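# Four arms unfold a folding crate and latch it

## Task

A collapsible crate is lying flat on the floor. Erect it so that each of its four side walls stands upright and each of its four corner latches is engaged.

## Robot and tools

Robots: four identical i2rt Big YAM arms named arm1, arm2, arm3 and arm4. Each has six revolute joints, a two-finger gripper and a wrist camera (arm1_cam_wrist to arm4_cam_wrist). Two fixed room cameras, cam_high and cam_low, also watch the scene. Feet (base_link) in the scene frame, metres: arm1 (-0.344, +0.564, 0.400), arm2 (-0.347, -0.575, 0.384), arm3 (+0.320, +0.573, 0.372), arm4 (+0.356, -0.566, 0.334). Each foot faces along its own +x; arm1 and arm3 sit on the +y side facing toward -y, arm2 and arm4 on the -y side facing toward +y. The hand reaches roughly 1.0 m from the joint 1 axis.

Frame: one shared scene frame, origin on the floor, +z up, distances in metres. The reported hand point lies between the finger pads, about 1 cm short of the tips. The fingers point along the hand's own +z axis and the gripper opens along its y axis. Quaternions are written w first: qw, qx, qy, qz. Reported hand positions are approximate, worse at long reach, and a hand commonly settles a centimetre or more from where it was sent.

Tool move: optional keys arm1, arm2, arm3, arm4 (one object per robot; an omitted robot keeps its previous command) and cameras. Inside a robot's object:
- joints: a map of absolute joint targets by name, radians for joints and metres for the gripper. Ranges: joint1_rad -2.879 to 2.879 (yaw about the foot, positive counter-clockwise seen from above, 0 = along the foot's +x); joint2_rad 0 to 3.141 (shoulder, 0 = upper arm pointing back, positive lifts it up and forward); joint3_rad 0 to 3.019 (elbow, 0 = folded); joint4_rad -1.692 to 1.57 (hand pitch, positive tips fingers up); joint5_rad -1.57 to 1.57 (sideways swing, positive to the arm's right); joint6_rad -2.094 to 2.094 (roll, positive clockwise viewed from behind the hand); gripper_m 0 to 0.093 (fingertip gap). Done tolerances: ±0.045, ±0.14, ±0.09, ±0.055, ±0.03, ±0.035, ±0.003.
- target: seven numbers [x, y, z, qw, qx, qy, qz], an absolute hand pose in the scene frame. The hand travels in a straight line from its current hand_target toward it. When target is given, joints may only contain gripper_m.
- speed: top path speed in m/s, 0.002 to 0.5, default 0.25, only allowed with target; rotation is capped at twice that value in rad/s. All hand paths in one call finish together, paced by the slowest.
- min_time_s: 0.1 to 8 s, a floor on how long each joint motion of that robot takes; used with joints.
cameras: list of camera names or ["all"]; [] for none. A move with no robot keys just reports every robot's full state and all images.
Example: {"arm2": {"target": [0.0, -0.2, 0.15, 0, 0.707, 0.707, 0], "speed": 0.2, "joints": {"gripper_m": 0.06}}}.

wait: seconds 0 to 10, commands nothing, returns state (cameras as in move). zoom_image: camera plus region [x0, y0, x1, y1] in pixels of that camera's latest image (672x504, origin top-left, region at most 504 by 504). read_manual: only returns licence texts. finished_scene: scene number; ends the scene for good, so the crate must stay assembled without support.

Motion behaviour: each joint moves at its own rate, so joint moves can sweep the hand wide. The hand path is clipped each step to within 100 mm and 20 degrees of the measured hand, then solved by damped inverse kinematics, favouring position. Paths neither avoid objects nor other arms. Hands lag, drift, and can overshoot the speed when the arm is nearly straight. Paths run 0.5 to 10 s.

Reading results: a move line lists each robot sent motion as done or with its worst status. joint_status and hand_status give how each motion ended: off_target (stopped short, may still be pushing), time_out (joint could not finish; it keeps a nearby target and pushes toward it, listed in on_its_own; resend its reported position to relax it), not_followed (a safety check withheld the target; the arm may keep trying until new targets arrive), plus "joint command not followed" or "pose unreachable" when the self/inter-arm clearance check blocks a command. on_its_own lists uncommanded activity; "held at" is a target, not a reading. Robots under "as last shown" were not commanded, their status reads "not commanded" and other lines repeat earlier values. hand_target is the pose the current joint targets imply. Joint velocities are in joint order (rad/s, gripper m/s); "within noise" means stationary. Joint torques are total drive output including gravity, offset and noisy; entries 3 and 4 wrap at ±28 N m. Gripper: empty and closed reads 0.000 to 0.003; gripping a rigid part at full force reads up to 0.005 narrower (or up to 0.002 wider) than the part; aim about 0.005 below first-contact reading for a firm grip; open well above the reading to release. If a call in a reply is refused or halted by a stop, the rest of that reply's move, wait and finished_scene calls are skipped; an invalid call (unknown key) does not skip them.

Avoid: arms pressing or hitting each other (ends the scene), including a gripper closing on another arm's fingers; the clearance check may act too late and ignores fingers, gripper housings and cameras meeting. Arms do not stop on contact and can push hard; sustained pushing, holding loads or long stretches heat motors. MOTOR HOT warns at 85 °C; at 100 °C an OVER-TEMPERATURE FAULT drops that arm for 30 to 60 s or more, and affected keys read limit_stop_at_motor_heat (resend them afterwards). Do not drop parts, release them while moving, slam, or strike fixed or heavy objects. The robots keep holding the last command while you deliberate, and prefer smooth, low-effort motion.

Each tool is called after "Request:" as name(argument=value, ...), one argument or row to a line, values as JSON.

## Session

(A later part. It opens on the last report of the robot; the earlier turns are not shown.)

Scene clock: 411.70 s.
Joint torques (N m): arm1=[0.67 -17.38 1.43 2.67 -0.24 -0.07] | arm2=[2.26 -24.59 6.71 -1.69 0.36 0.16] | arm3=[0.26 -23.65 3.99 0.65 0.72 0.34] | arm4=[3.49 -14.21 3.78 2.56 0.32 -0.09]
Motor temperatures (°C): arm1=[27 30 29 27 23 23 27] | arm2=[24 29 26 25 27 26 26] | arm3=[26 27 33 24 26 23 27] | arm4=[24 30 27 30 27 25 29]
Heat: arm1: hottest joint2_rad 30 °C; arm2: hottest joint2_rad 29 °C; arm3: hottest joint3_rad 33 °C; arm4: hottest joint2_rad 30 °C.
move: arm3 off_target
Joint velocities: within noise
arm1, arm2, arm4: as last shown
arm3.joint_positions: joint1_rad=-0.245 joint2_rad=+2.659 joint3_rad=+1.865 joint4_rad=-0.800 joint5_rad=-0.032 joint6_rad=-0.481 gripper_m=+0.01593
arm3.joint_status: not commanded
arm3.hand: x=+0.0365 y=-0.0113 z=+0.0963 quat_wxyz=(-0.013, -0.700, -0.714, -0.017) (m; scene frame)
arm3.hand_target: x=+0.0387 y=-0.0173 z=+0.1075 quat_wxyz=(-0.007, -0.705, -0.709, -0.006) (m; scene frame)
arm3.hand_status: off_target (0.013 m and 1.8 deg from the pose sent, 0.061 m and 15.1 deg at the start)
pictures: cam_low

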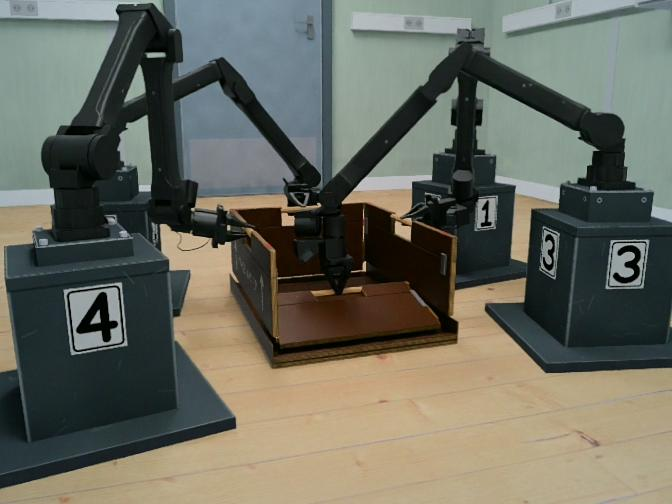

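Request:
move(
  arm3={"target": [0.0585, -0.0165, 0.1670, -0.0739, 0.7032, 0.7032, -0.0739], "speed": 0.08},
  cameras=[],
)

Request:
move(
  arm3={"target": [0.0930, -0.0165, 0.2125, -0.1591, 0.6890, 0.6890, -0.1591], "speed": 0.08},
  cameras=["arm3_cam_wrist", "cam_high"],
)

Scene clock: 415.37 s.
Joint torques (N m): arm1=[0.97 -17.61 1.31 2.78 -0.21 -0.11] | arm2=[2.2 -24.53 6.72 -1.69 0.36 0.17] | arm3=[0.5 -23.59 4.11 0.51 0.64 0.23] | arm4=[3.49 -14.21 3.78 2.56 0.32 -0.09]
Motor temperatures (°C): arm1=[27 30 29 27 23 23 27] | arm2=[24 29 26 25 27 26 26] | arm3=[26 27 33 24 26 23 27] | arm4=[24 30 27 30 27 25 29]
Heat: arm1: hottest joint2_rad 30 °C; arm2: hottest joint2_rad 29 °C; arm3: hottest joint3_rad 33 °C; arm4: hottest joint2_rad 30 °C.
move: arm3 off_target
Joint velocities: within noise
arm1.joint_positions: joint1_rad=+0.860 joint2_rad=+2.548 joint3_rad=+0.810 joint4_rad=+1.315 joint5_rad=+1.040 joint6_rad=-1.202 gripper_m=+0.01690
arm1.joint_status: not commanded
arm1.hand: x=-0.0249 y=+0.2032 z=+0.2427 quat_wxyz=(+0.014, -0.011, -0.775, +0.631) (m; scene frame)
arm1.hand_target: x=-0.0091 y=+0.2024 z=+0.2437 quat_wxyz=(+0.001, -0.002, -0.771, +0.637) (m; scene frame)
arm1.hand_status: not commanded
arm2, arm4: as last shown
arm3.joint_positions: joint1_rad=-0.158 joint2_rad=+2.503 joint3_rad=+1.681 joint4_rad=-0.695 joint5_rad=+0.186 joint6_rad=-0.390 gripper_m=+0.01593
arm3.joint_status: not commanded
arm3.hand: x=+0.0573 y=-0.0101 z=+0.1481 quat_wxyz=(+0.074, -0.700, -0.708, +0.060) (m; scene frame)
arm3.hand_target: x=+0.0599 y=-0.0186 z=+0.1664 quat_wxyz=(+0.073, -0.702, -0.704, +0.075) (m; scene frame)
arm3.hand_status: off_target (0.020 m and 1.7 deg from the pose sent, 0.074 m and 14.5 deg at the start)
pictures: none
No camera images: "cameras" was empty.

Scene clock: 417.50 s.
Joint torques (N m): arm1=[0.79 -17.03 1.28 2.99 -0.25 -0.1] | arm2=[2.26 -24.59 6.72 -1.7 0.36 0.16] | arm3=[0.5 -23 4.07 0.59 0.93 0.15] | arm4=[3.55 -14.21 3.78 2.58 0.32 -0.09]
Motor temperatures (°C): arm1=[27 30 29 27 23 23 27] | arm2=[24 29 26 25 27 26 26] | arm3=[26 27 32 24 26 23 27] | arm4=[24 30 27 30 27 25 29]
Heat: arm1: hottest joint2_rad 30 °C; arm2: hottest joint2_rad 29 °C; arm3: hottest joint3_rad 32 °C; arm4: hottest joint2_rad 30 °C.
move: arm3 off_target
Joint velocities: within noise
arm1: as last shown
arm2.joint_positions: joint1_rad=+0.356 joint2_rad=+2.714 joint3_rad=+1.854 joint4_rad=-1.676 joint5_rad=+1.271 joint6_rad=+0.952 gripper_m=+0.01674
arm2.joint_status: not commanded
arm2.hand: x=-0.3015 y=-0.0111 z=+0.2492 quat_wxyz=(-0.441, +0.542, -0.539, +0.471) (m; scene frame)
arm2.hand_target: x=-0.3198 y=+0.0043 z=+0.2636 quat_wxyz=(-0.454, +0.542, -0.542, +0.455) (m; scene frame)
arm2.hand_status: not commanded
arm3.joint_positions: joint1_rad=-0.044 joint2_rad=+2.397 joint3_rad=+1.556 joint4_rad=-0.641 joint5_rad=+0.428 joint6_rad=-0.281 gripper_m=+0.01593
arm3.joint_status: not commanded
arm3.hand: x=+0.0908 y=-0.0088 z=+0.1921 quat_wxyz=(+0.162, -0.690, -0.691, +0.142) (m; scene frame)
arm3.hand_target: x=+0.0936 y=-0.0160 z=+0.2117 quat_wxyz=(+0.161, -0.689, -0.689, +0.157) (m; scene frame)
arm3.hand_status: off_target (0.022 m and 2.1 deg from the pose sent, 0.074 m and 15.2 deg at the start)
arm4.joint_positions: joint1_rad=+0.896 joint2_rad=+2.332 joint3_rad=+0.820 joint4_rad=+1.063 joint5_rad=+1.085 joint6_rad=-1.168 gripper_m=+0.01658
arm4.joint_status: not commanded
arm4.hand: x=-0.0164 y=-0.2058 z=+0.2434 quat_wxyz=(-0.631, +0.775, -0.009, +0.007) (m; scene frame)
arm4.hand_target: x=-0.0284 y=-0.2121 z=+0.2402 quat_wxyz=(-0.636, +0.772, +0.002, +0.002) (m; scene frame)
arm4.hand_status: not commanded
pictures: arm3_cam_wrist, cam_high

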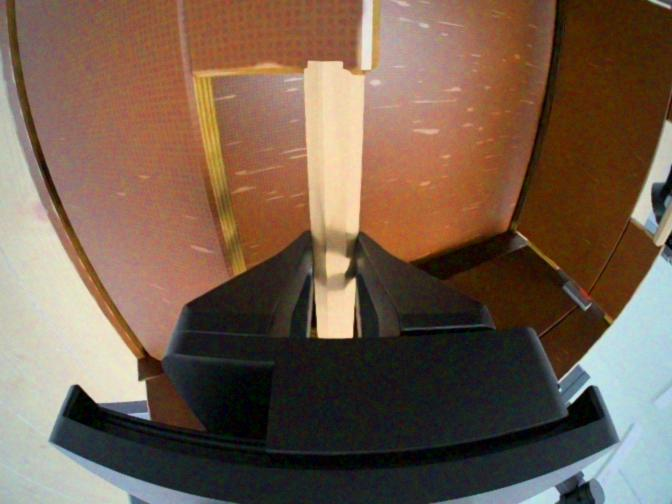

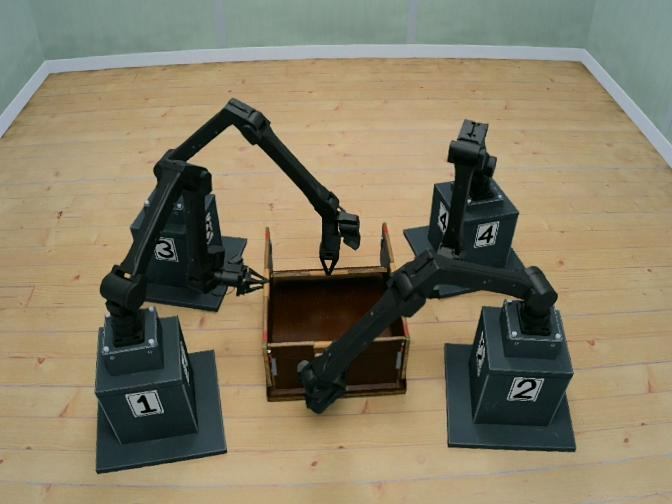

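Request:
move(
  arm3={"target": [0.1390, -0.0165, 0.2500, -0.236, 0.6665, 0.6665, -0.236], "speed": 0.08},
  cameras=[],
)

Request:
move(
  arm3={"target": [0.1930, -0.0165, 0.2720, -0.310, 0.6355, 0.6355, -0.310], "speed": 0.08},
  cameras=["arm3_cam_wrist", "cam_high", "cam_low"],
)

Scene clock: 420.90 s.
Joint torques (N m): arm1=[1.26 -17.14 1.4 2.88 -0.22 -0.06] | arm2=[2.2 -24.53 6.71 -1.69 0.36 0.17] | arm3=[0.62 -22.83 4.53 -0.09 1.13 0.18] | arm4=[3.55 -14.21 3.78 2.56 0.32 -0.09]
Motor temperatures (°C): arm1=[27 30 29 27 23 23 27] | arm2=[24 29 26 25 27 26 26] | arm3=[26 28 32 24 26 23 27] | arm4=[24 30 27 30 27 25 29]
Heat: arm1: hottest joint2_rad 30 °C; arm2: hottest joint2_rad 29 °C; arm3: hottest joint3_rad 32 °C; arm4: hottest joint2_rad 30 °C.
move: arm3 off_target
Joint velocities: within noise
arm1, arm2, arm4: as last shown
arm3.joint_positions: joint1_rad=+0.075 joint2_rad=+2.348 joint3_rad=+1.492 joint4_rad=-0.641 joint5_rad=+0.663 joint6_rad=-0.154 gripper_m=+0.01593
arm3.joint_status: not commanded
arm3.hand: x=+0.1302 y=-0.0073 z=+0.2248 quat_wxyz=(+0.239, -0.673, -0.665, +0.221) (m; scene frame)
arm3.hand_target: x=+0.1340 y=-0.0155 z=+0.2496 quat_wxyz=(+0.237, -0.670, -0.663, +0.236) (m; scene frame)
arm3.hand_status: off_target (0.028 m and 1.9 deg from the pose sent, 0.076 m and 14.3 deg at the start)
pictures: none
No camera images: "cameras" was empty.

Scene clock: 422.93 s.
Joint torques (N m): arm1=[1.14 -16.85 1.37 2.89 -0.27 -0.09] | arm2=[2.26 -24.64 6.75 -1.7 0.36 0.17] | arm3=[1.03 -20.95 5.98 -0.72 1.5 0.06] | arm4=[3.49 -14.21 3.78 2.56 0.32 -0.09]
Motor temperatures (°C): arm1=[27 30 29 27 23 23 27] | arm2=[24 29 26 25 27 26 26] | arm3=[26 28 32 24 26 23 28] | arm4=[24 30 27 30 27 25 29]
Heat: arm1: hottest joint2_rad 30 °C; arm2: hottest joint2_rad 29 °C; arm3: hottest joint3_rad 32 °C; arm4: hottest joint2_rad 30 °C.
move: arm3 off_target
Joint velocities: within noise
arm1, arm2, arm4: as last shown
arm3.joint_positions: joint1_rad=+0.212 joint2_rad=+2.349 joint3_rad=+1.486 joint4_rad=-0.736 joint5_rad=+0.890 joint6_rad=+0.029 gripper_m=+0.01593
arm3.joint_status: not commanded
arm3.hand: x=+0.1829 y=-0.0050 z=+0.2497 quat_wxyz=(+0.309, -0.645, -0.633, +0.298) (m; scene frame)
arm3.hand_target: x=+0.1903 y=-0.0175 z=+0.2714 quat_wxyz=(+0.308, -0.637, -0.633, +0.313) (m; scene frame)
arm3.hand_status: off_target (0.027 m and 1.8 deg from the pose sent, 0.079 m and 14.1 deg at the start)
pictures: arm3_cam_wrist, cam_high, cam_low

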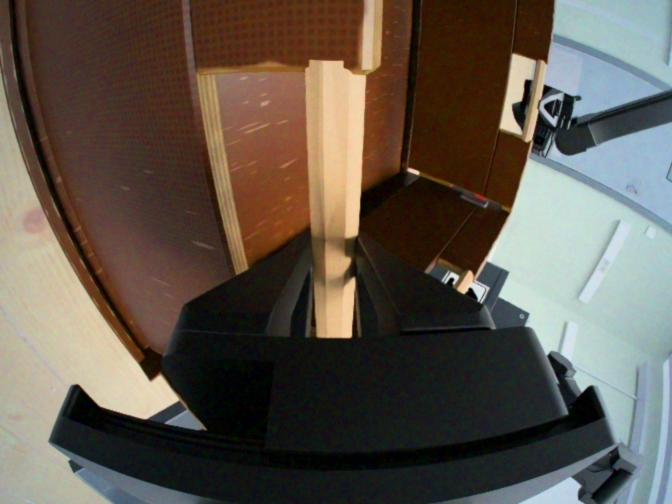

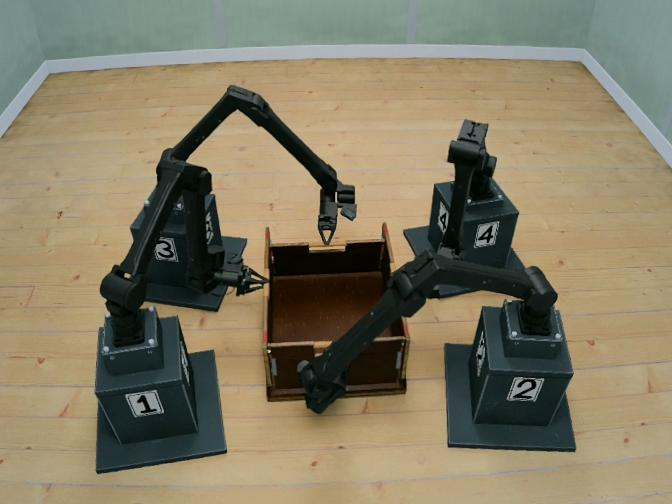

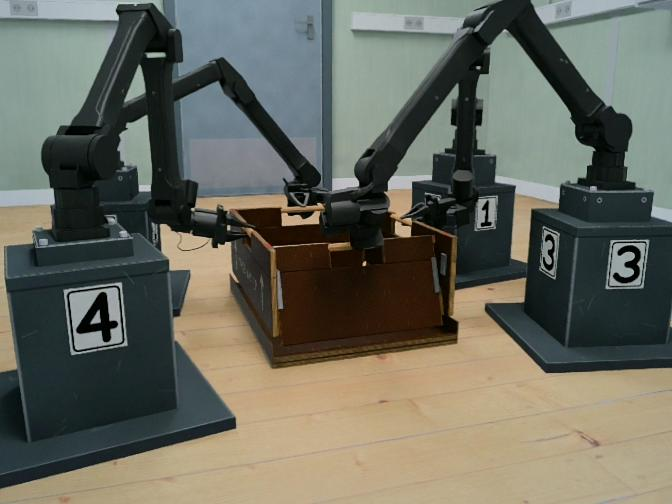

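Request:
zoom_image(
  camera="cam_low",
  region=[390, 200, 480, 300],
)

Request:
zoom_image(
  camera="cam_low",
  region=[225, 200, 345, 370],
)

Request:
zoom_image(
  camera="cam_high",
  region=[250, 215, 420, 350],
)

Scaled by 5.040 from the camera's 672x504 image, which has a finer 960x720 frame.

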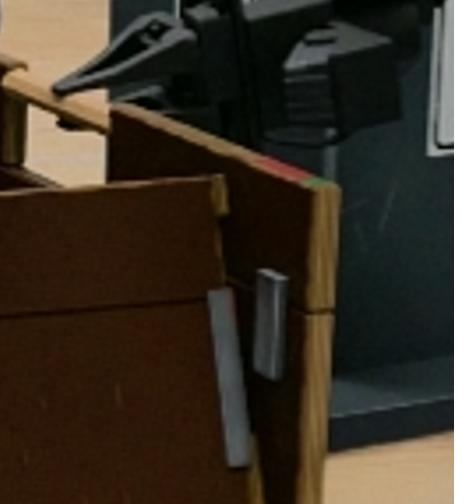

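Scaled by 2.965 from the camera's 672x504 image, which has a finer 960x720 frame.

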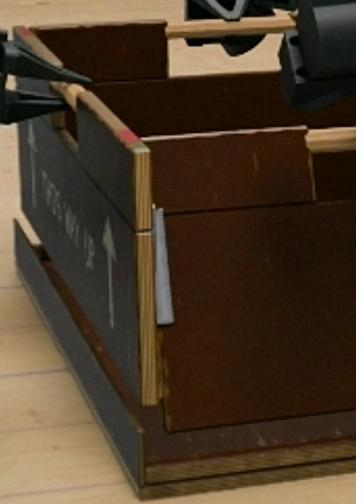

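Scaled by 2.965 from the camera's 672x504 image, which has a finer 960x720 frame.

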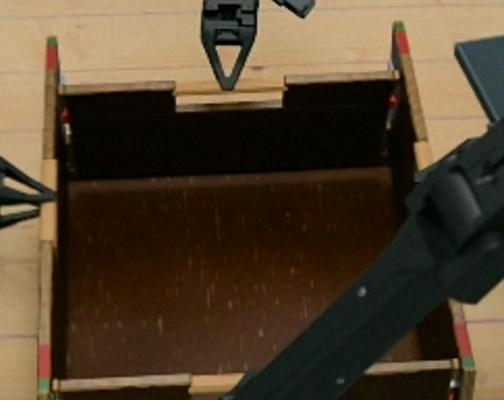

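Request:
move(
  arm3={"target": [0.2330, -0.0175, 0.2780, -0.3536, 0.6124, 0.6124, -0.3536], "speed": 0.06},
  cameras=["cam_high", "cam_low"],
)

Request:
zoom_image(
  camera="cam_low",
  region=[390, 200, 480, 300],
)

Request:
zoom_image(
  camera="cam_high",
  region=[250, 215, 420, 350],
)

Scene clock: 428.30 s.
Joint torques (N m): arm1=[0.79 -17.26 1.39 2.89 -0.21 -0.07] | arm2=[2.32 -24.53 6.72 -1.69 0.36 0.17] | arm3=[2.02 -20.48 7.09 -2.29 1.45 0.16] | arm4=[3.49 -14.21 3.78 2.58 0.32 -0.09]
Motor temperatures (°C): arm1=[27 30 29 27 23 23 27] | arm2=[24 29 26 25 27 26 26] | arm3=[26 28 32 24 27 23 28] | arm4=[24 30 27 30 27 25 29]
Heat: arm1: hottest joint2_rad 30 °C; arm2: hottest joint2_rad 29 °C; arm3: hottest joint3_rad 32 °C; arm4: hottest joint2_rad 30 °C.
move: arm3 off_target
Joint velocities: within noise
arm1, arm2, arm4: as last shown
arm3.joint_positions: joint1_rad=+0.290 joint2_rad=+2.395 joint3_rad=+1.536 joint4_rad=-0.885 joint5_rad=+1.020 joint6_rad=+0.202 gripper_m=+0.01593
arm3.joint_status: not commanded
arm3.hand: x=+0.2145 y=-0.0031 z=+0.2572 quat_wxyz=(+0.353, -0.625, -0.607, +0.342) (m; scene frame)
arm3.hand_target: x=+0.2320 y=-0.0177 z=+0.2782 quat_wxyz=(+0.352, -0.612, -0.613, +0.355) (m; scene frame)
arm3.hand_status: off_target (0.031 m and 2.1 deg from the pose sent, 0.059 m and 9.3 deg at the start)
pictures: cam_high, cam_low

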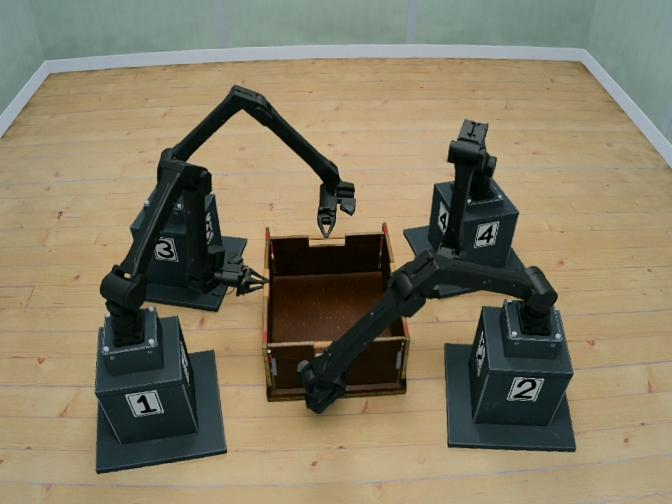

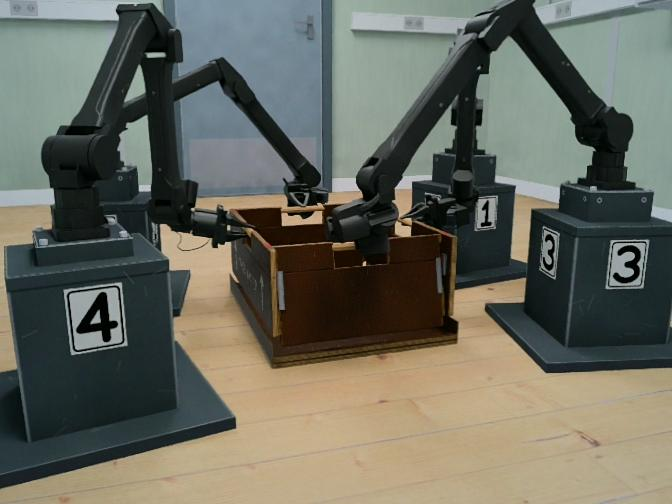

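Scaled by 5.040 from the camera's 672x504 image, which has a finer 960x720 frame.

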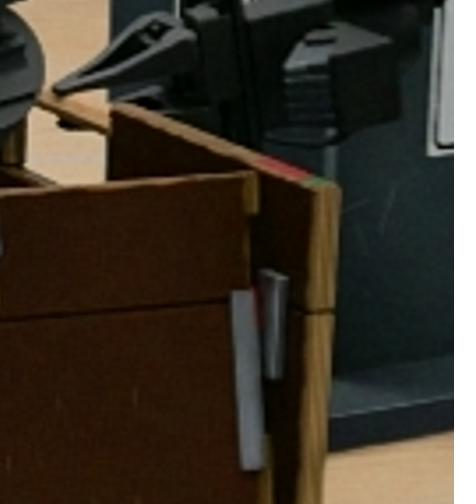

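Scaled by 2.965 from the camera's 672x504 image, which has a finer 960x720 frame.

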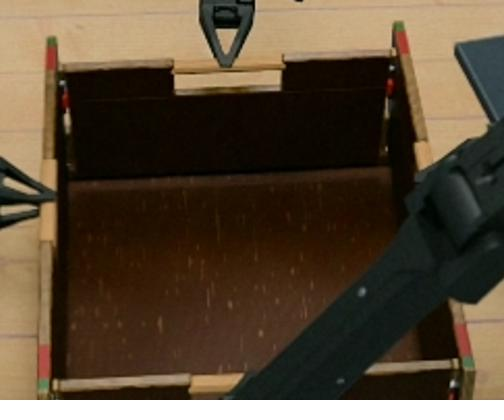

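Request:
move(
  arm3={"target": [0.2560, -0.0175, 0.2800, -0.3747, 0.5996, 0.5996, -0.3747], "speed": 0.06},
  cameras=["cam_high", "cam_low"],
)

Request:
zoom_image(
  camera="cam_low",
  region=[390, 200, 480, 300],
)

Request:
zoom_image(
  camera="cam_high",
  region=[250, 215, 420, 350],
)

Scene clock: 431.07 s.
Joint torques (N m): arm1=[1.2 -17.03 1.37 2.97 -0.22 -0.09] | arm2=[2.26 -24.53 6.74 -1.7 0.36 0.17] | arm3=[1.9 -21.07 7.05 -2.48 1.08 0.15] | arm4=[3.55 -14.21 3.78 2.56 0.32 -0.09]
Motor temperatures (°C): arm1=[27 30 29 27 23 23 27] | arm2=[24 29 26 25 27 26 26] | arm3=[26 28 32 24 27 23 28] | arm4=[24 30 27 30 27 25 29]
Heat: arm1: hottest joint2_rad 30 °C; arm2: hottest joint2_rad 29 °C; arm3: hottest joint3_rad 32 °C; arm4: hottest joint2_rad 30 °C.
move: arm3 off_target
Joint velocities: within noise
arm1, arm2, arm4: as last shown
arm3.joint_positions: joint1_rad=+0.336 joint2_rad=+2.440 joint3_rad=+1.590 joint4_rad=-1.021 joint5_rad=+1.085 joint6_rad=+0.338 gripper_m=+0.01593
arm3.joint_status: not commanded
arm3.hand: x=+0.2349 y=-0.0021 z=+0.2592 quat_wxyz=(+0.377, -0.613, -0.591, +0.365) (m; scene frame)
arm3.hand_target: x=+0.2557 y=-0.0171 z=+0.2795 quat_wxyz=(+0.373, -0.599, -0.600, +0.375) (m; scene frame)
arm3.hand_status: off_target (0.033 m and 2.1 deg from the pose sent, 0.049 m and 5.5 deg at the start)
pictures: cam_high, cam_low

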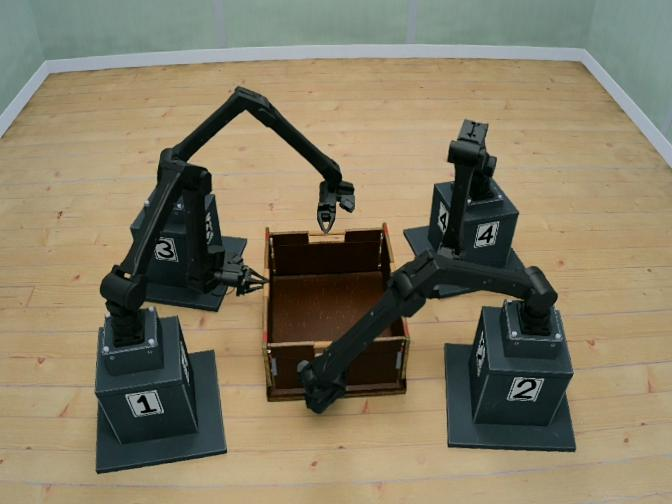

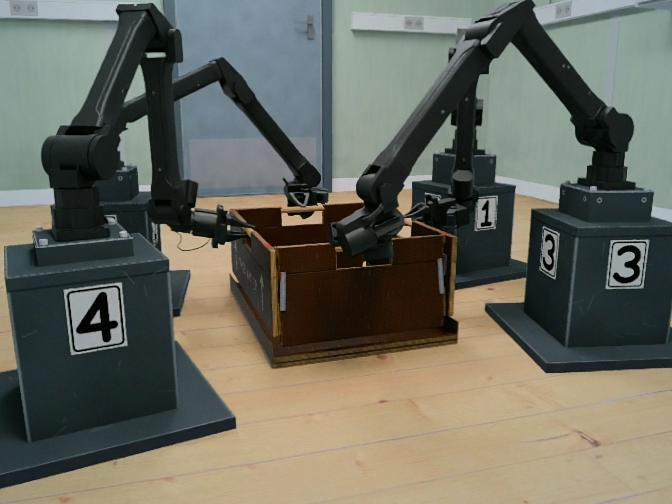

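Scaled by 5.040 from the camera's 672x504 image, which has a finer 960x720 frame.

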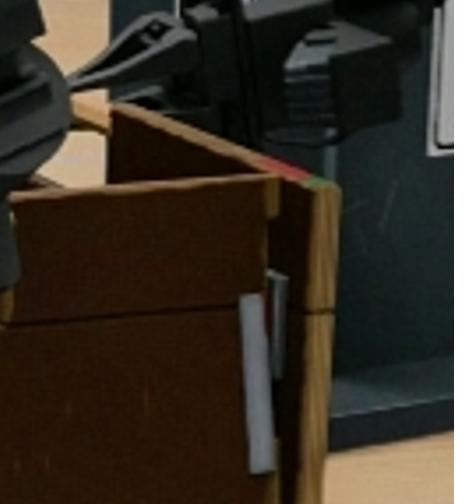

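Scaled by 2.965 from the camera's 672x504 image, which has a finer 960x720 frame.

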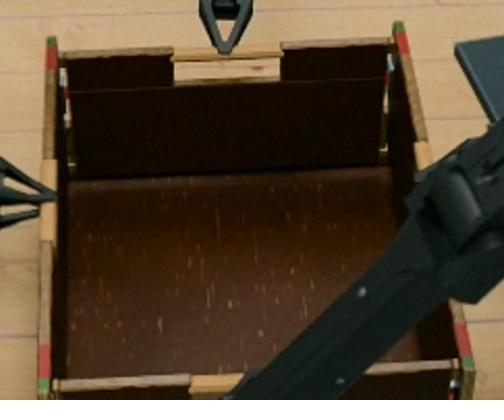

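Request:
move(
  arm3={"target": [0.2760, -0.0175, 0.2790, -0.4056, 0.5793, 0.5793, -0.4056], "speed": 0.05},
  cameras=["cam_high", "cam_low"],
)

Request:
zoom_image(
  camera="cam_low",
  region=[390, 200, 480, 300],
)

Request:
zoom_image(
  camera="cam_high",
  region=[250, 215, 420, 350],
)

Scene clock: 435.50 s.
Joint torques (N m): arm1=[0.67 -17.32 1.4 2.85 -0.24 -0.09] | arm2=[2.32 -24.53 6.75 -1.7 0.36 0.16] | arm3=[1.14 -21.71 7.27 -2.69 1.08 0.05] | arm4=[3.55 -14.21 3.78 2.56 0.32 -0.09]
Motor temperatures (°C): arm1=[27 30 29 27 23 23 27] | arm2=[24 29 26 25 27 26 26] | arm3=[26 28 32 24 27 23 28] | arm4=[24 30 27 30 27 25 29]
Heat: arm1: hottest joint2_rad 30 °C; arm2: hottest joint2_rad 29 °C; arm3: hottest joint3_rad 32 °C; arm4: hottest joint2_rad 30 °C.
move: arm3 off_target
Joint velocities: within noise
arm1, arm2, arm4: as last shown
arm3.joint_positions: joint1_rad=+0.387 joint2_rad=+2.515 joint3_rad=+1.676 joint4_rad=-1.228 joint5_rad=+1.164 joint6_rad=+0.541 gripper_m=+0.01593
arm3.joint_status: not commanded
arm3.hand: x=+0.2573 y=-0.0013 z=+0.2593 quat_wxyz=(+0.408, -0.592, -0.570, +0.398) (m; scene frame)
arm3.hand_target: x=+0.2755 y=-0.0172 z=+0.2789 quat_wxyz=(+0.404, -0.579, -0.580, +0.407) (m; scene frame)
arm3.hand_status: off_target (0.032 m and 2.1 deg from the pose sent, 0.048 m and 7.0 deg at the start)
pictures: cam_high, cam_low

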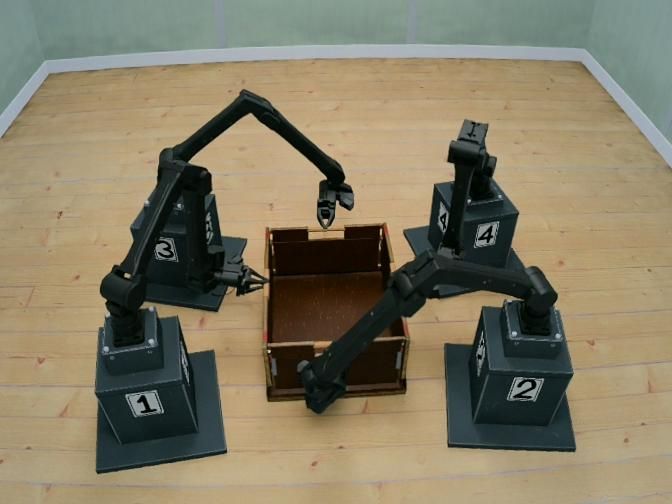

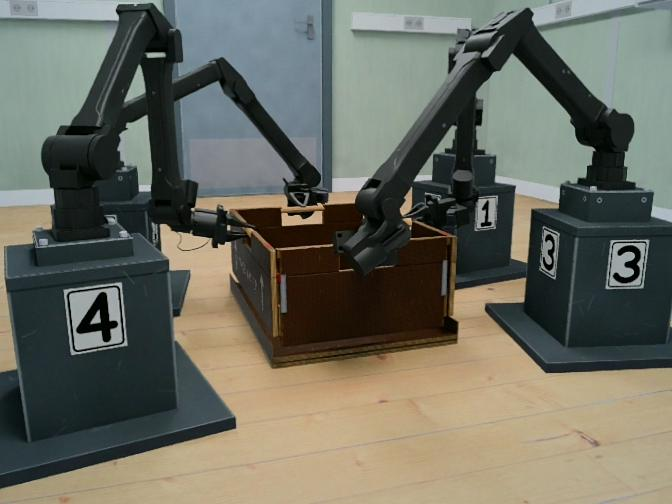

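Scaled by 5.040 from the camera's 672x504 image, which has a finer 960x720 frame.

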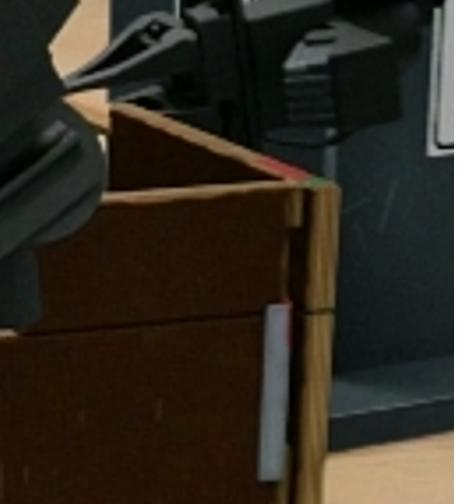

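Scaled by 2.965 from the camera's 672x504 image, which has a finer 960x720 frame.

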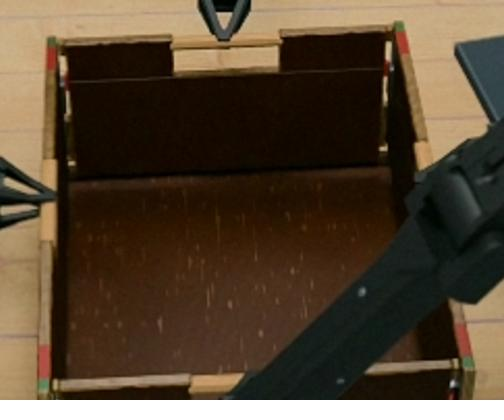

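Request:
move(
  arm4={"target": [-0.0284, -0.199, 0.2405, -0.6180, 0.7862, 0, 0], "speed": 0.04},
  arm1={"target": [-0.0090, 0.1925, 0.2430, 0, 0, 0.7826, -0.6225], "speed": 0.04},
  cameras=["cam_high", "cam_low"],
)

Request:
zoom_image(
  camera="cam_low",
  region=[390, 200, 480, 300],
)

Request:
zoom_image(
  camera="cam_low",
  region=[225, 200, 345, 370],
)

Request:
zoom_image(
  camera="cam_high",
  region=[250, 215, 420, 405],
)

Scene clock: 439.87 s.
Joint torques (N m): arm1=[-0.79 -17.96 1.73 1.32 -1.04 0.09] | arm2=[2.26 -24.64 6.74 -1.69 0.36 0.16] | arm3=[1.67 -20.84 7.28 -2.62 1.08 0.04] | arm4=[1.49 -15.5 4.52 0.8 -0.49 0.17]
Motor temperatures (°C): arm1=[27 30 29 27 23 23 27] | arm2=[24 29 26 25 27 26 26] | arm3=[26 29 32 24 27 23 28] | arm4=[24 30 27 30 27 25 29]
Heat: arm1: hottest joint2_rad 30 °C; arm2: hottest joint2_rad 29 °C; arm3: hottest joint3_rad 32 °C; arm4: hottest joint2_rad 30 °C.
move: arm1 off_target; arm4 off_target
Joint velocities: within noise
arm1.joint_positions: joint1_rad=+0.852 joint2_rad=+2.534 joint3_rad=+0.804 joint4_rad=+1.281 joint5_rad=+1.021 joint6_rad=-1.190 gripper_m=+0.01690
arm1.joint_status: not commanded
arm1.hand: x=-0.0254 y=+0.2014 z=+0.2420 quat_wxyz=(+0.014, -0.006, -0.782, +0.624) (m; scene frame)
arm1.hand_target: x=-0.0100 y=+0.1929 z=+0.2432 quat_wxyz=(+0.000, +0.000, -0.783, +0.622) (m; scene frame)
arm1.hand_status: off_target (0.019 m and 1.8 deg from the pose sent, 0.019 m and 2.5 deg at the start)
arm2, arm3: as last shown
arm4.joint_positions: joint1_rad=+0.890 joint2_rad=+2.312 joint3_rad=+0.820 joint4_rad=+0.999 joint5_rad=+1.070 joint6_rad=-1.133 gripper_m=+0.01658
arm4.joint_status: not commanded
arm4.hand: x=-0.0165 y=-0.2038 z=+0.2428 quat_wxyz=(-0.621, +0.783, -0.008, +0.008) (m; scene frame)
arm4.hand_target: x=-0.0266 y=-0.1989 z=+0.2412 quat_wxyz=(-0.619, +0.785, -0.005, +0.001) (m; scene frame)
arm4.hand_status: off_target (0.013 m and 1.4 deg from the pose sent, 0.014 m and 2.4 deg at the start)
pictures: cam_high, cam_low

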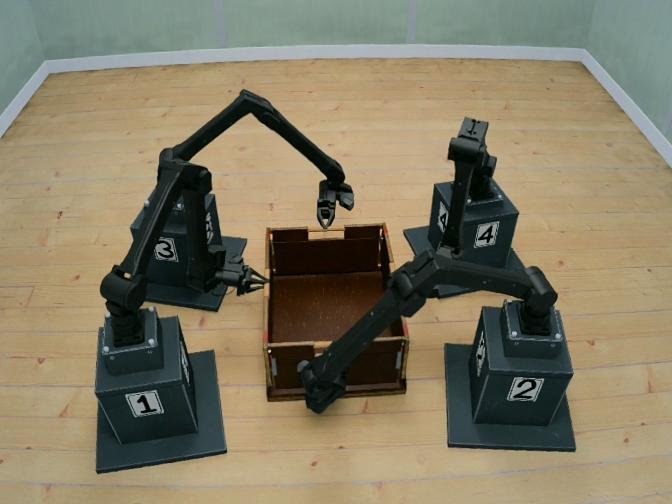

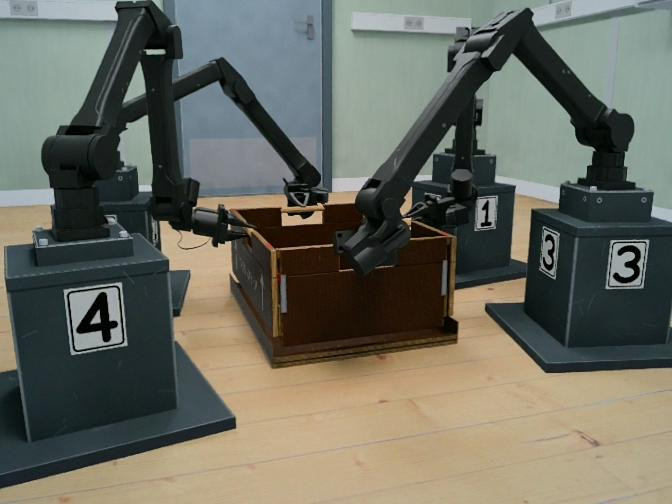

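Scaled by 5.040 from the camera's 672x504 image, which has a finer 960x720 frame.

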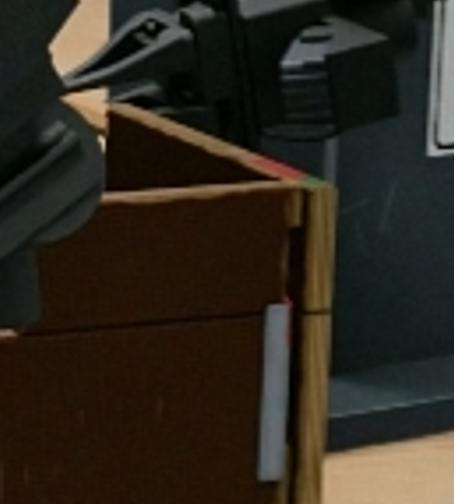

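Scaled by 2.965 from the camera's 672x504 image, which has a finer 960x720 frame.

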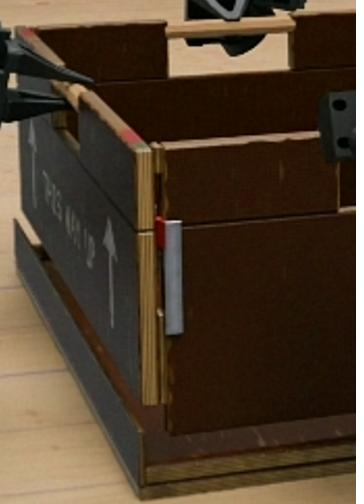

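Scaled by 2.653 from the camera's 672x504 image, which has a finer 960x720 frame.

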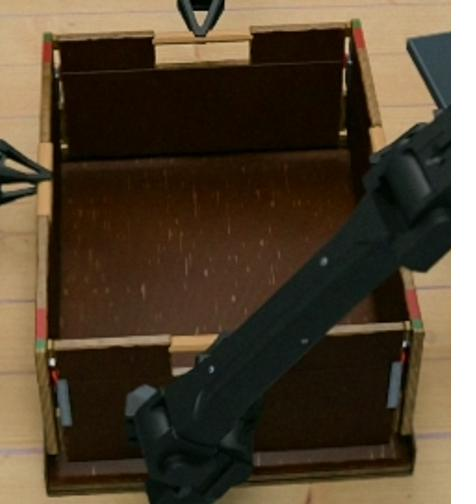

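Request:
wait(
  seconds=0.5,
  cameras=["all"],
)

Scene clock: 441.57 s.
Joint torques (N m): arm1=[-0.73 -18.37 1.66 1.21 -1.1 0.09] | arm2=[2.32 -24.53 6.74 -1.7 0.36 0.16] | arm3=[1.79 -20.78 7.28 -2.62 1.06 0.06] | arm4=[1.55 -15.5 4.51 0.77 -0.49 0.19]
Motor temperatures (°C): arm1=[27 30 29 27 23 23 27] | arm2=[24 29 26 25 27 26 26] | arm3=[26 29 32 24 27 23 28] | arm4=[24 30 27 30 27 25 29]
Heat: arm1: hottest joint2_rad 30 °C; arm2: hottest joint2_rad 29 °C; arm3: hottest joint3_rad 32 °C; arm4: hottest joint2_rad 30 °C.
Joint velocities: within noise
arm1.joint_positions: joint1_rad=+0.852 joint2_rad=+2.534 joint3_rad=+0.804 joint4_rad=+1.281 joint5_rad=+1.021 joint6_rad=-1.190 gripper_m=+0.01690
arm1.joint_status: not commanded
arm1.hand: x=-0.0254 y=+0.2014 z=+0.2420 quat_wxyz=(+0.014, -0.006, -0.782, +0.624) (m; scene frame)
arm1.hand_target: x=-0.0100 y=+0.1929 z=+0.2432 quat_wxyz=(+0.000, +0.000, -0.783, +0.623) (m; scene frame)
arm1.hand_status: off_target (0.019 m and 1.8 deg from the pose sent, 0.019 m and 2.5 deg at the start)
arm2.joint_positions: joint1_rad=+0.356 joint2_rad=+2.714 joint3_rad=+1.854 joint4_rad=-1.676 joint5_rad=+1.271 joint6_rad=+0.952 gripper_m=+0.01674
arm2.joint_status: not commanded
arm2.hand: x=-0.3015 y=-0.0111 z=+0.2492 quat_wxyz=(-0.441, +0.542, -0.539, +0.471) (m; scene frame)
arm2.hand_target: x=-0.3198 y=+0.0043 z=+0.2636 quat_wxyz=(-0.454, +0.542, -0.542, +0.455) (m; scene frame)
arm2.hand_status: not commanded
arm3.joint_positions: joint1_rad=+0.387 joint2_rad=+2.515 joint3_rad=+1.676 joint4_rad=-1.228 joint5_rad=+1.164 joint6_rad=+0.541 gripper_m=+0.01593
arm3.joint_status: not commanded
arm3.hand: x=+0.2573 y=-0.0013 z=+0.2593 quat_wxyz=(+0.408, -0.592, -0.570, +0.398) (m; scene frame)
arm3.hand_target: x=+0.2755 y=-0.0172 z=+0.2789 quat_wxyz=(+0.404, -0.579, -0.580, +0.407) (m; scene frame)
arm3.hand_status: not commanded
arm4.joint_positions: joint1_rad=+0.890 joint2_rad=+2.312 joint3_rad=+0.820 joint4_rad=+0.999 joint5_rad=+1.070 joint6_rad=-1.133 gripper_m=+0.01658
arm4.joint_status: not commanded
arm4.hand: x=-0.0165 y=-0.2038 z=+0.2428 quat_wxyz=(-0.621, +0.783, -0.008, +0.008) (m; scene frame)
arm4.hand_target: x=-0.0266 y=-0.1989 z=+0.2412 quat_wxyz=(-0.619, +0.785, -0.005, +0.001) (m; scene frame)
arm4.hand_status: off_target (0.013 m and 1.4 deg from the pose sent, 0.014 m and 2.4 deg at the start)
wait: 0.50 s; at rest from the start
pictures: arm1_cam_wrist, arm2_cam_wrist, arm3_cam_wrist, arm4_cam_wrist, cam_high, cam_low

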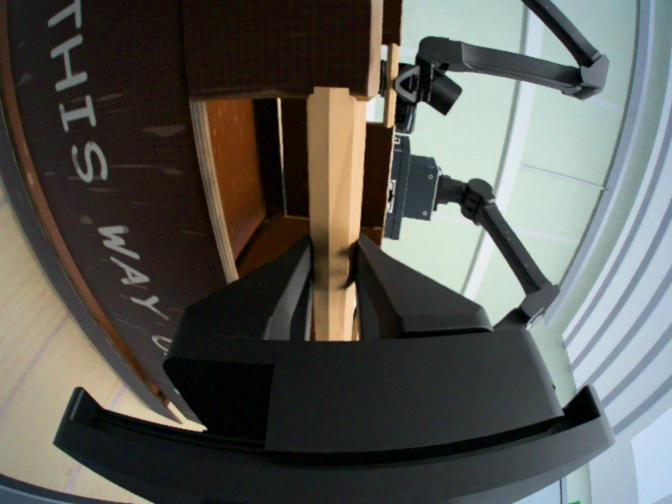

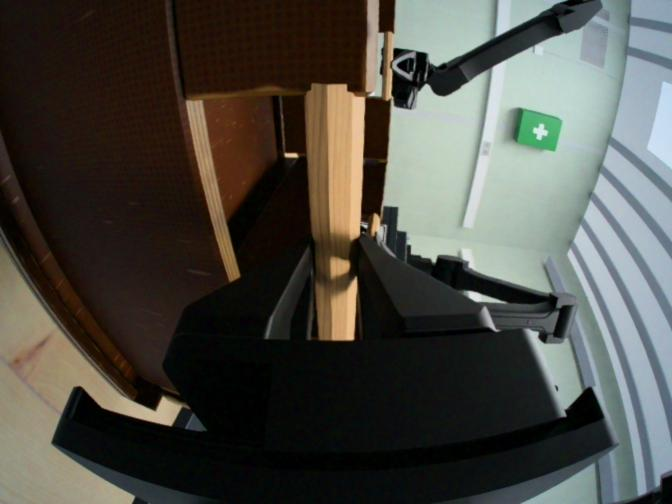

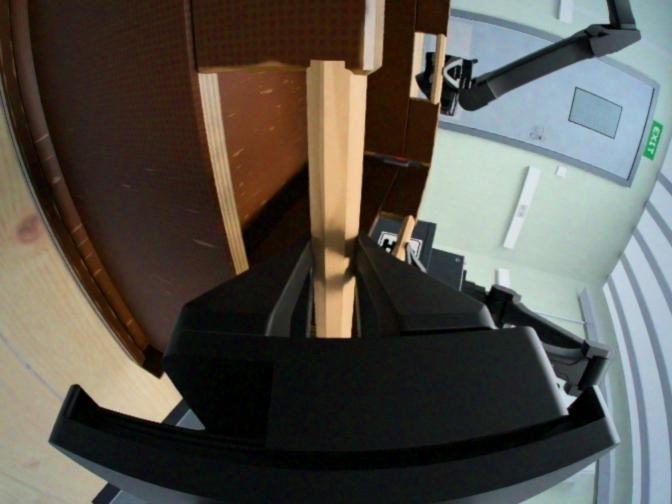

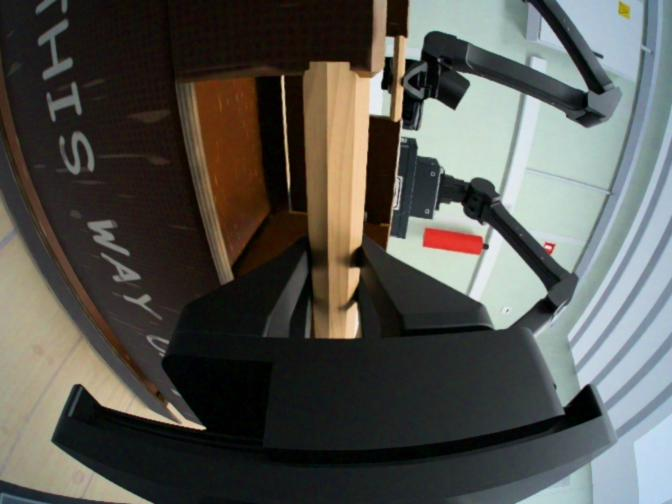

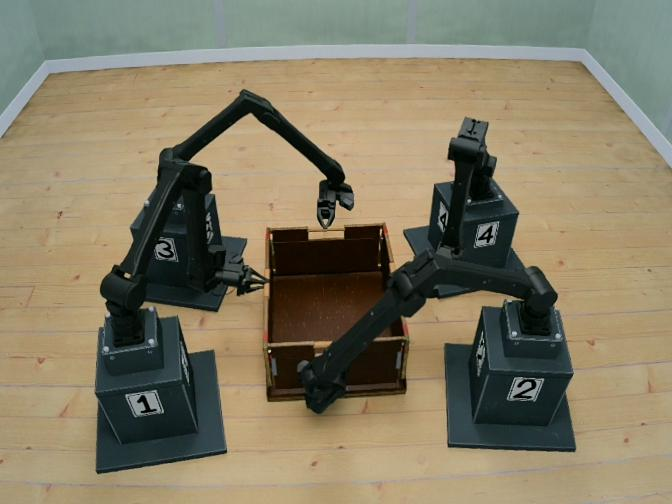

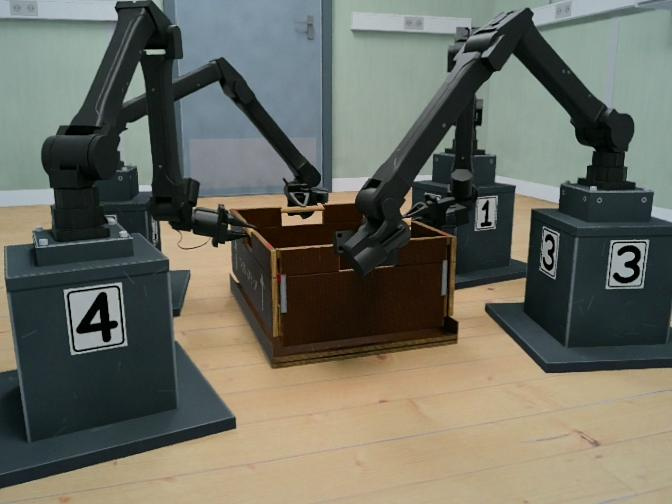

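Request:
zoom_image(
  camera="arm3_cam_wrist",
  region=[350, 100, 470, 220],
)

Request:
zoom_image(
  camera="arm2_cam_wrist",
  region=[270, 80, 410, 200],
)

Request:
zoom_image(
  camera="arm4_cam_wrist",
  region=[230, 60, 320, 240],
)

Request:
zoom_image(
  camera="arm1_cam_wrist",
  region=[230, 70, 320, 250],
)

Request:
zoom_image(
  camera="cam_high",
  region=[255, 215, 305, 265],
)

Request:
zoom_image(
  camera="cam_high",
  region=[255, 320, 305, 390],
)

Request:
zoom_image(
  camera="cam_high",
  region=[375, 320, 425, 390],
)

Request:
zoom_image(
  camera="cam_high",
  region=[355, 215, 405, 265],
)

Scaled by 4.200 from the camera's 672x504 image, which has a finer 960x720 frame.

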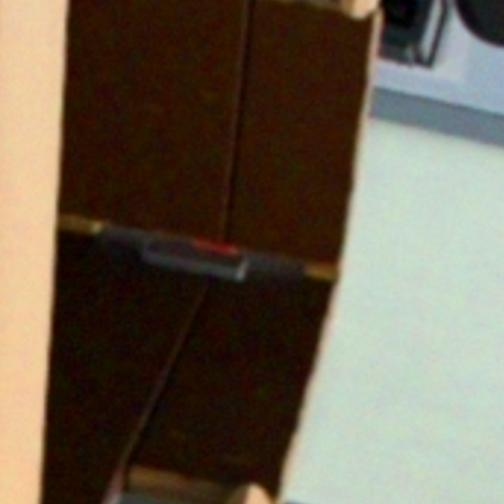

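Scaled by 3.600 from the camera's 672x504 image, which has a finer 960x720 frame.

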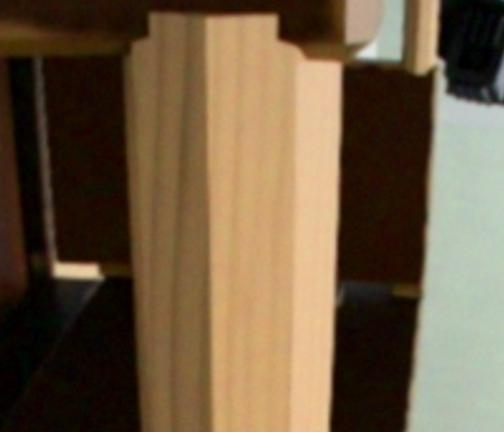

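Scaled by 2.800 from the camera's 672x504 image, which has a finer 960x720 frame.

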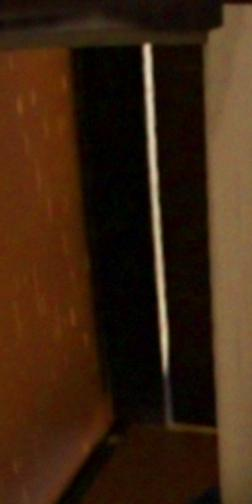

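Scaled by 2.800 from the camera's 672x504 image, which has a finer 960x720 frame.

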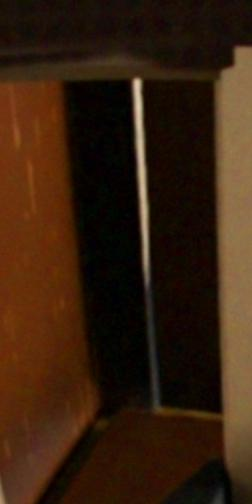

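Scaled by 10.080 from the camera's 672x504 image, which has a finer 960x720 frame.

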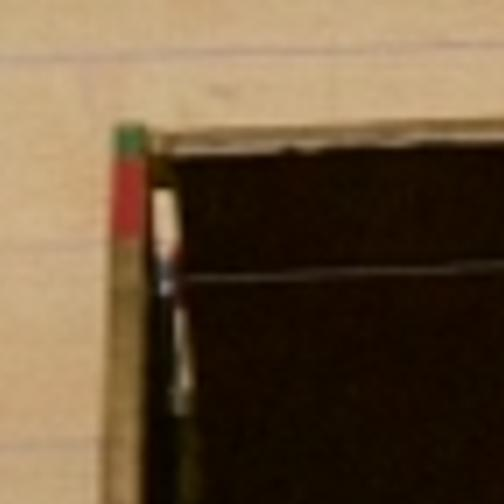

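Scaled by 7.200 from the camera's 672x504 image, which has a finer 960x720 frame.

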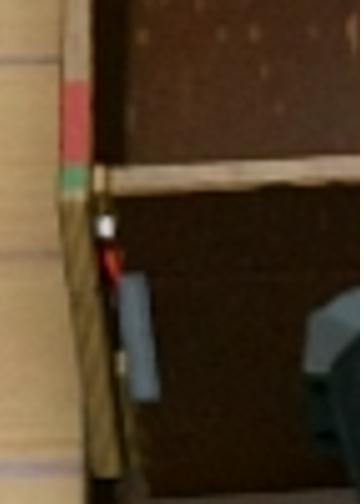

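Scaled by 7.200 from the camera's 672x504 image, which has a finer 960x720 frame.

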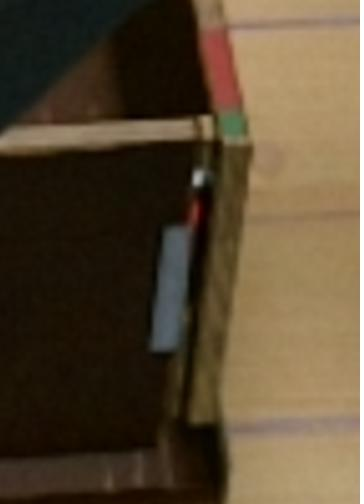

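Scaled by 10.080 from the camera's 672x504 image, which has a finer 960x720 frame.

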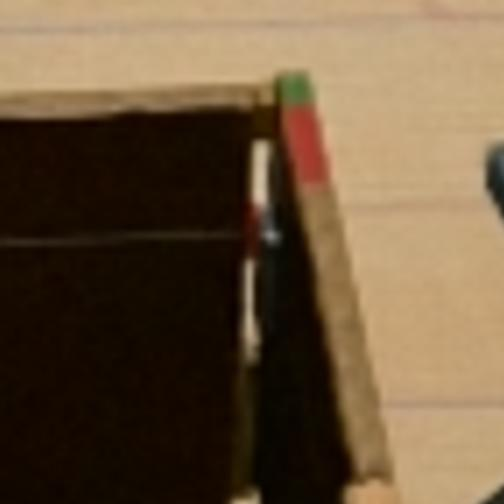

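Request:
move(
  arm2={"target": [-0.2950, 0.0045, 0.2640, -0.4400, 0.5535, -0.5535, 0.4400], "speed": 0.04},
  cameras=["cam_high"],
)

Request:
zoom_image(
  camera="cam_high",
  region=[255, 320, 305, 390],
)

Request:
zoom_image(
  camera="cam_high",
  region=[375, 320, 425, 390],
)

Scene clock: 455.93 s.
Joint torques (N m): arm1=[-0.85 -18.96 1.8 1.2 -1.11 0.07] | arm2=[-0.85 -25.82 5.23 0.57 0.42 -0.33] | arm3=[1.67 -21.07 7.34 -2.66 1.06 0.03] | arm4=[1.55 -15.56 4.51 0.77 -0.49 0.19]
Motor temperatures (°C): arm1=[27 30 29 27 24 23 27] | arm2=[24 29 26 25 27 26 26] | arm3=[26 30 33 24 27 23 28] | arm4=[24 30 27 30 27 25 29]
Heat: arm1: hottest joint2_rad 30 °C; arm2: hottest joint2_rad 29 °C; arm3: hottest joint3_rad 33 °C; arm4: hottest joint2_rad 30 °C.
move: arm2 off_target
Joint velocities: within noise
arm1, arm3, arm4: as last shown
arm2.joint_positions: joint1_rad=+0.351 joint2_rad=+2.653 joint3_rad=+1.768 joint4_rad=-1.481 joint5_rad=+1.269 joint6_rad=+0.777 gripper_m=+0.01674
arm2.joint_status: not commanded
arm2.hand: x=-0.2989 y=-0.0117 z=+0.2492 quat_wxyz=(-0.435, +0.560, -0.539, +0.455) (m; scene frame)
arm2.hand_target: x=-0.2976 y=+0.0036 z=+0.2653 quat_wxyz=(-0.442, +0.553, -0.553, +0.440) (m; scene frame)
arm2.hand_status: off_target (0.022 m and 2.6 deg from the pose sent, 0.022 m and 4.1 deg at the start)
pictures: cam_high

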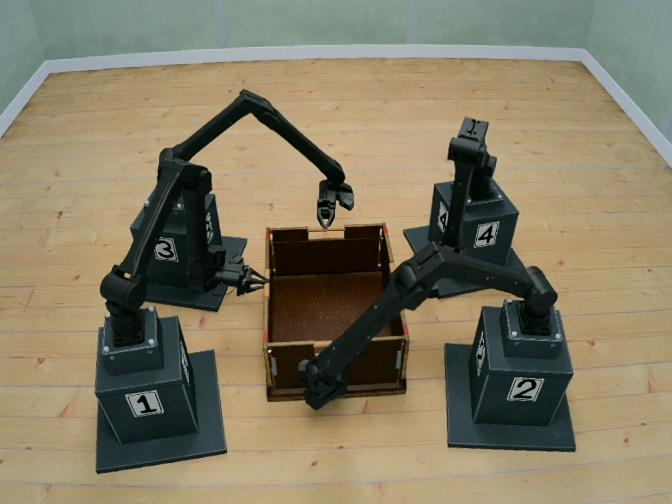

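Scaled by 7.200 from the camera's 672x504 image, which has a finer 960x720 frame.

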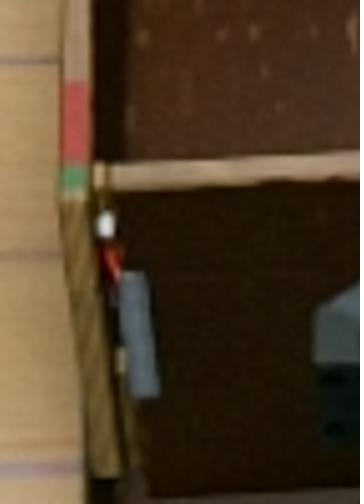

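Scaled by 7.200 from the camera's 672x504 image, which has a finer 960x720 frame.

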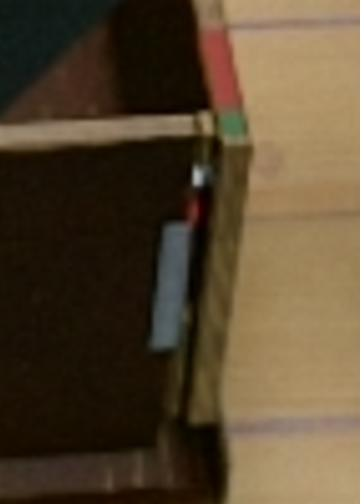

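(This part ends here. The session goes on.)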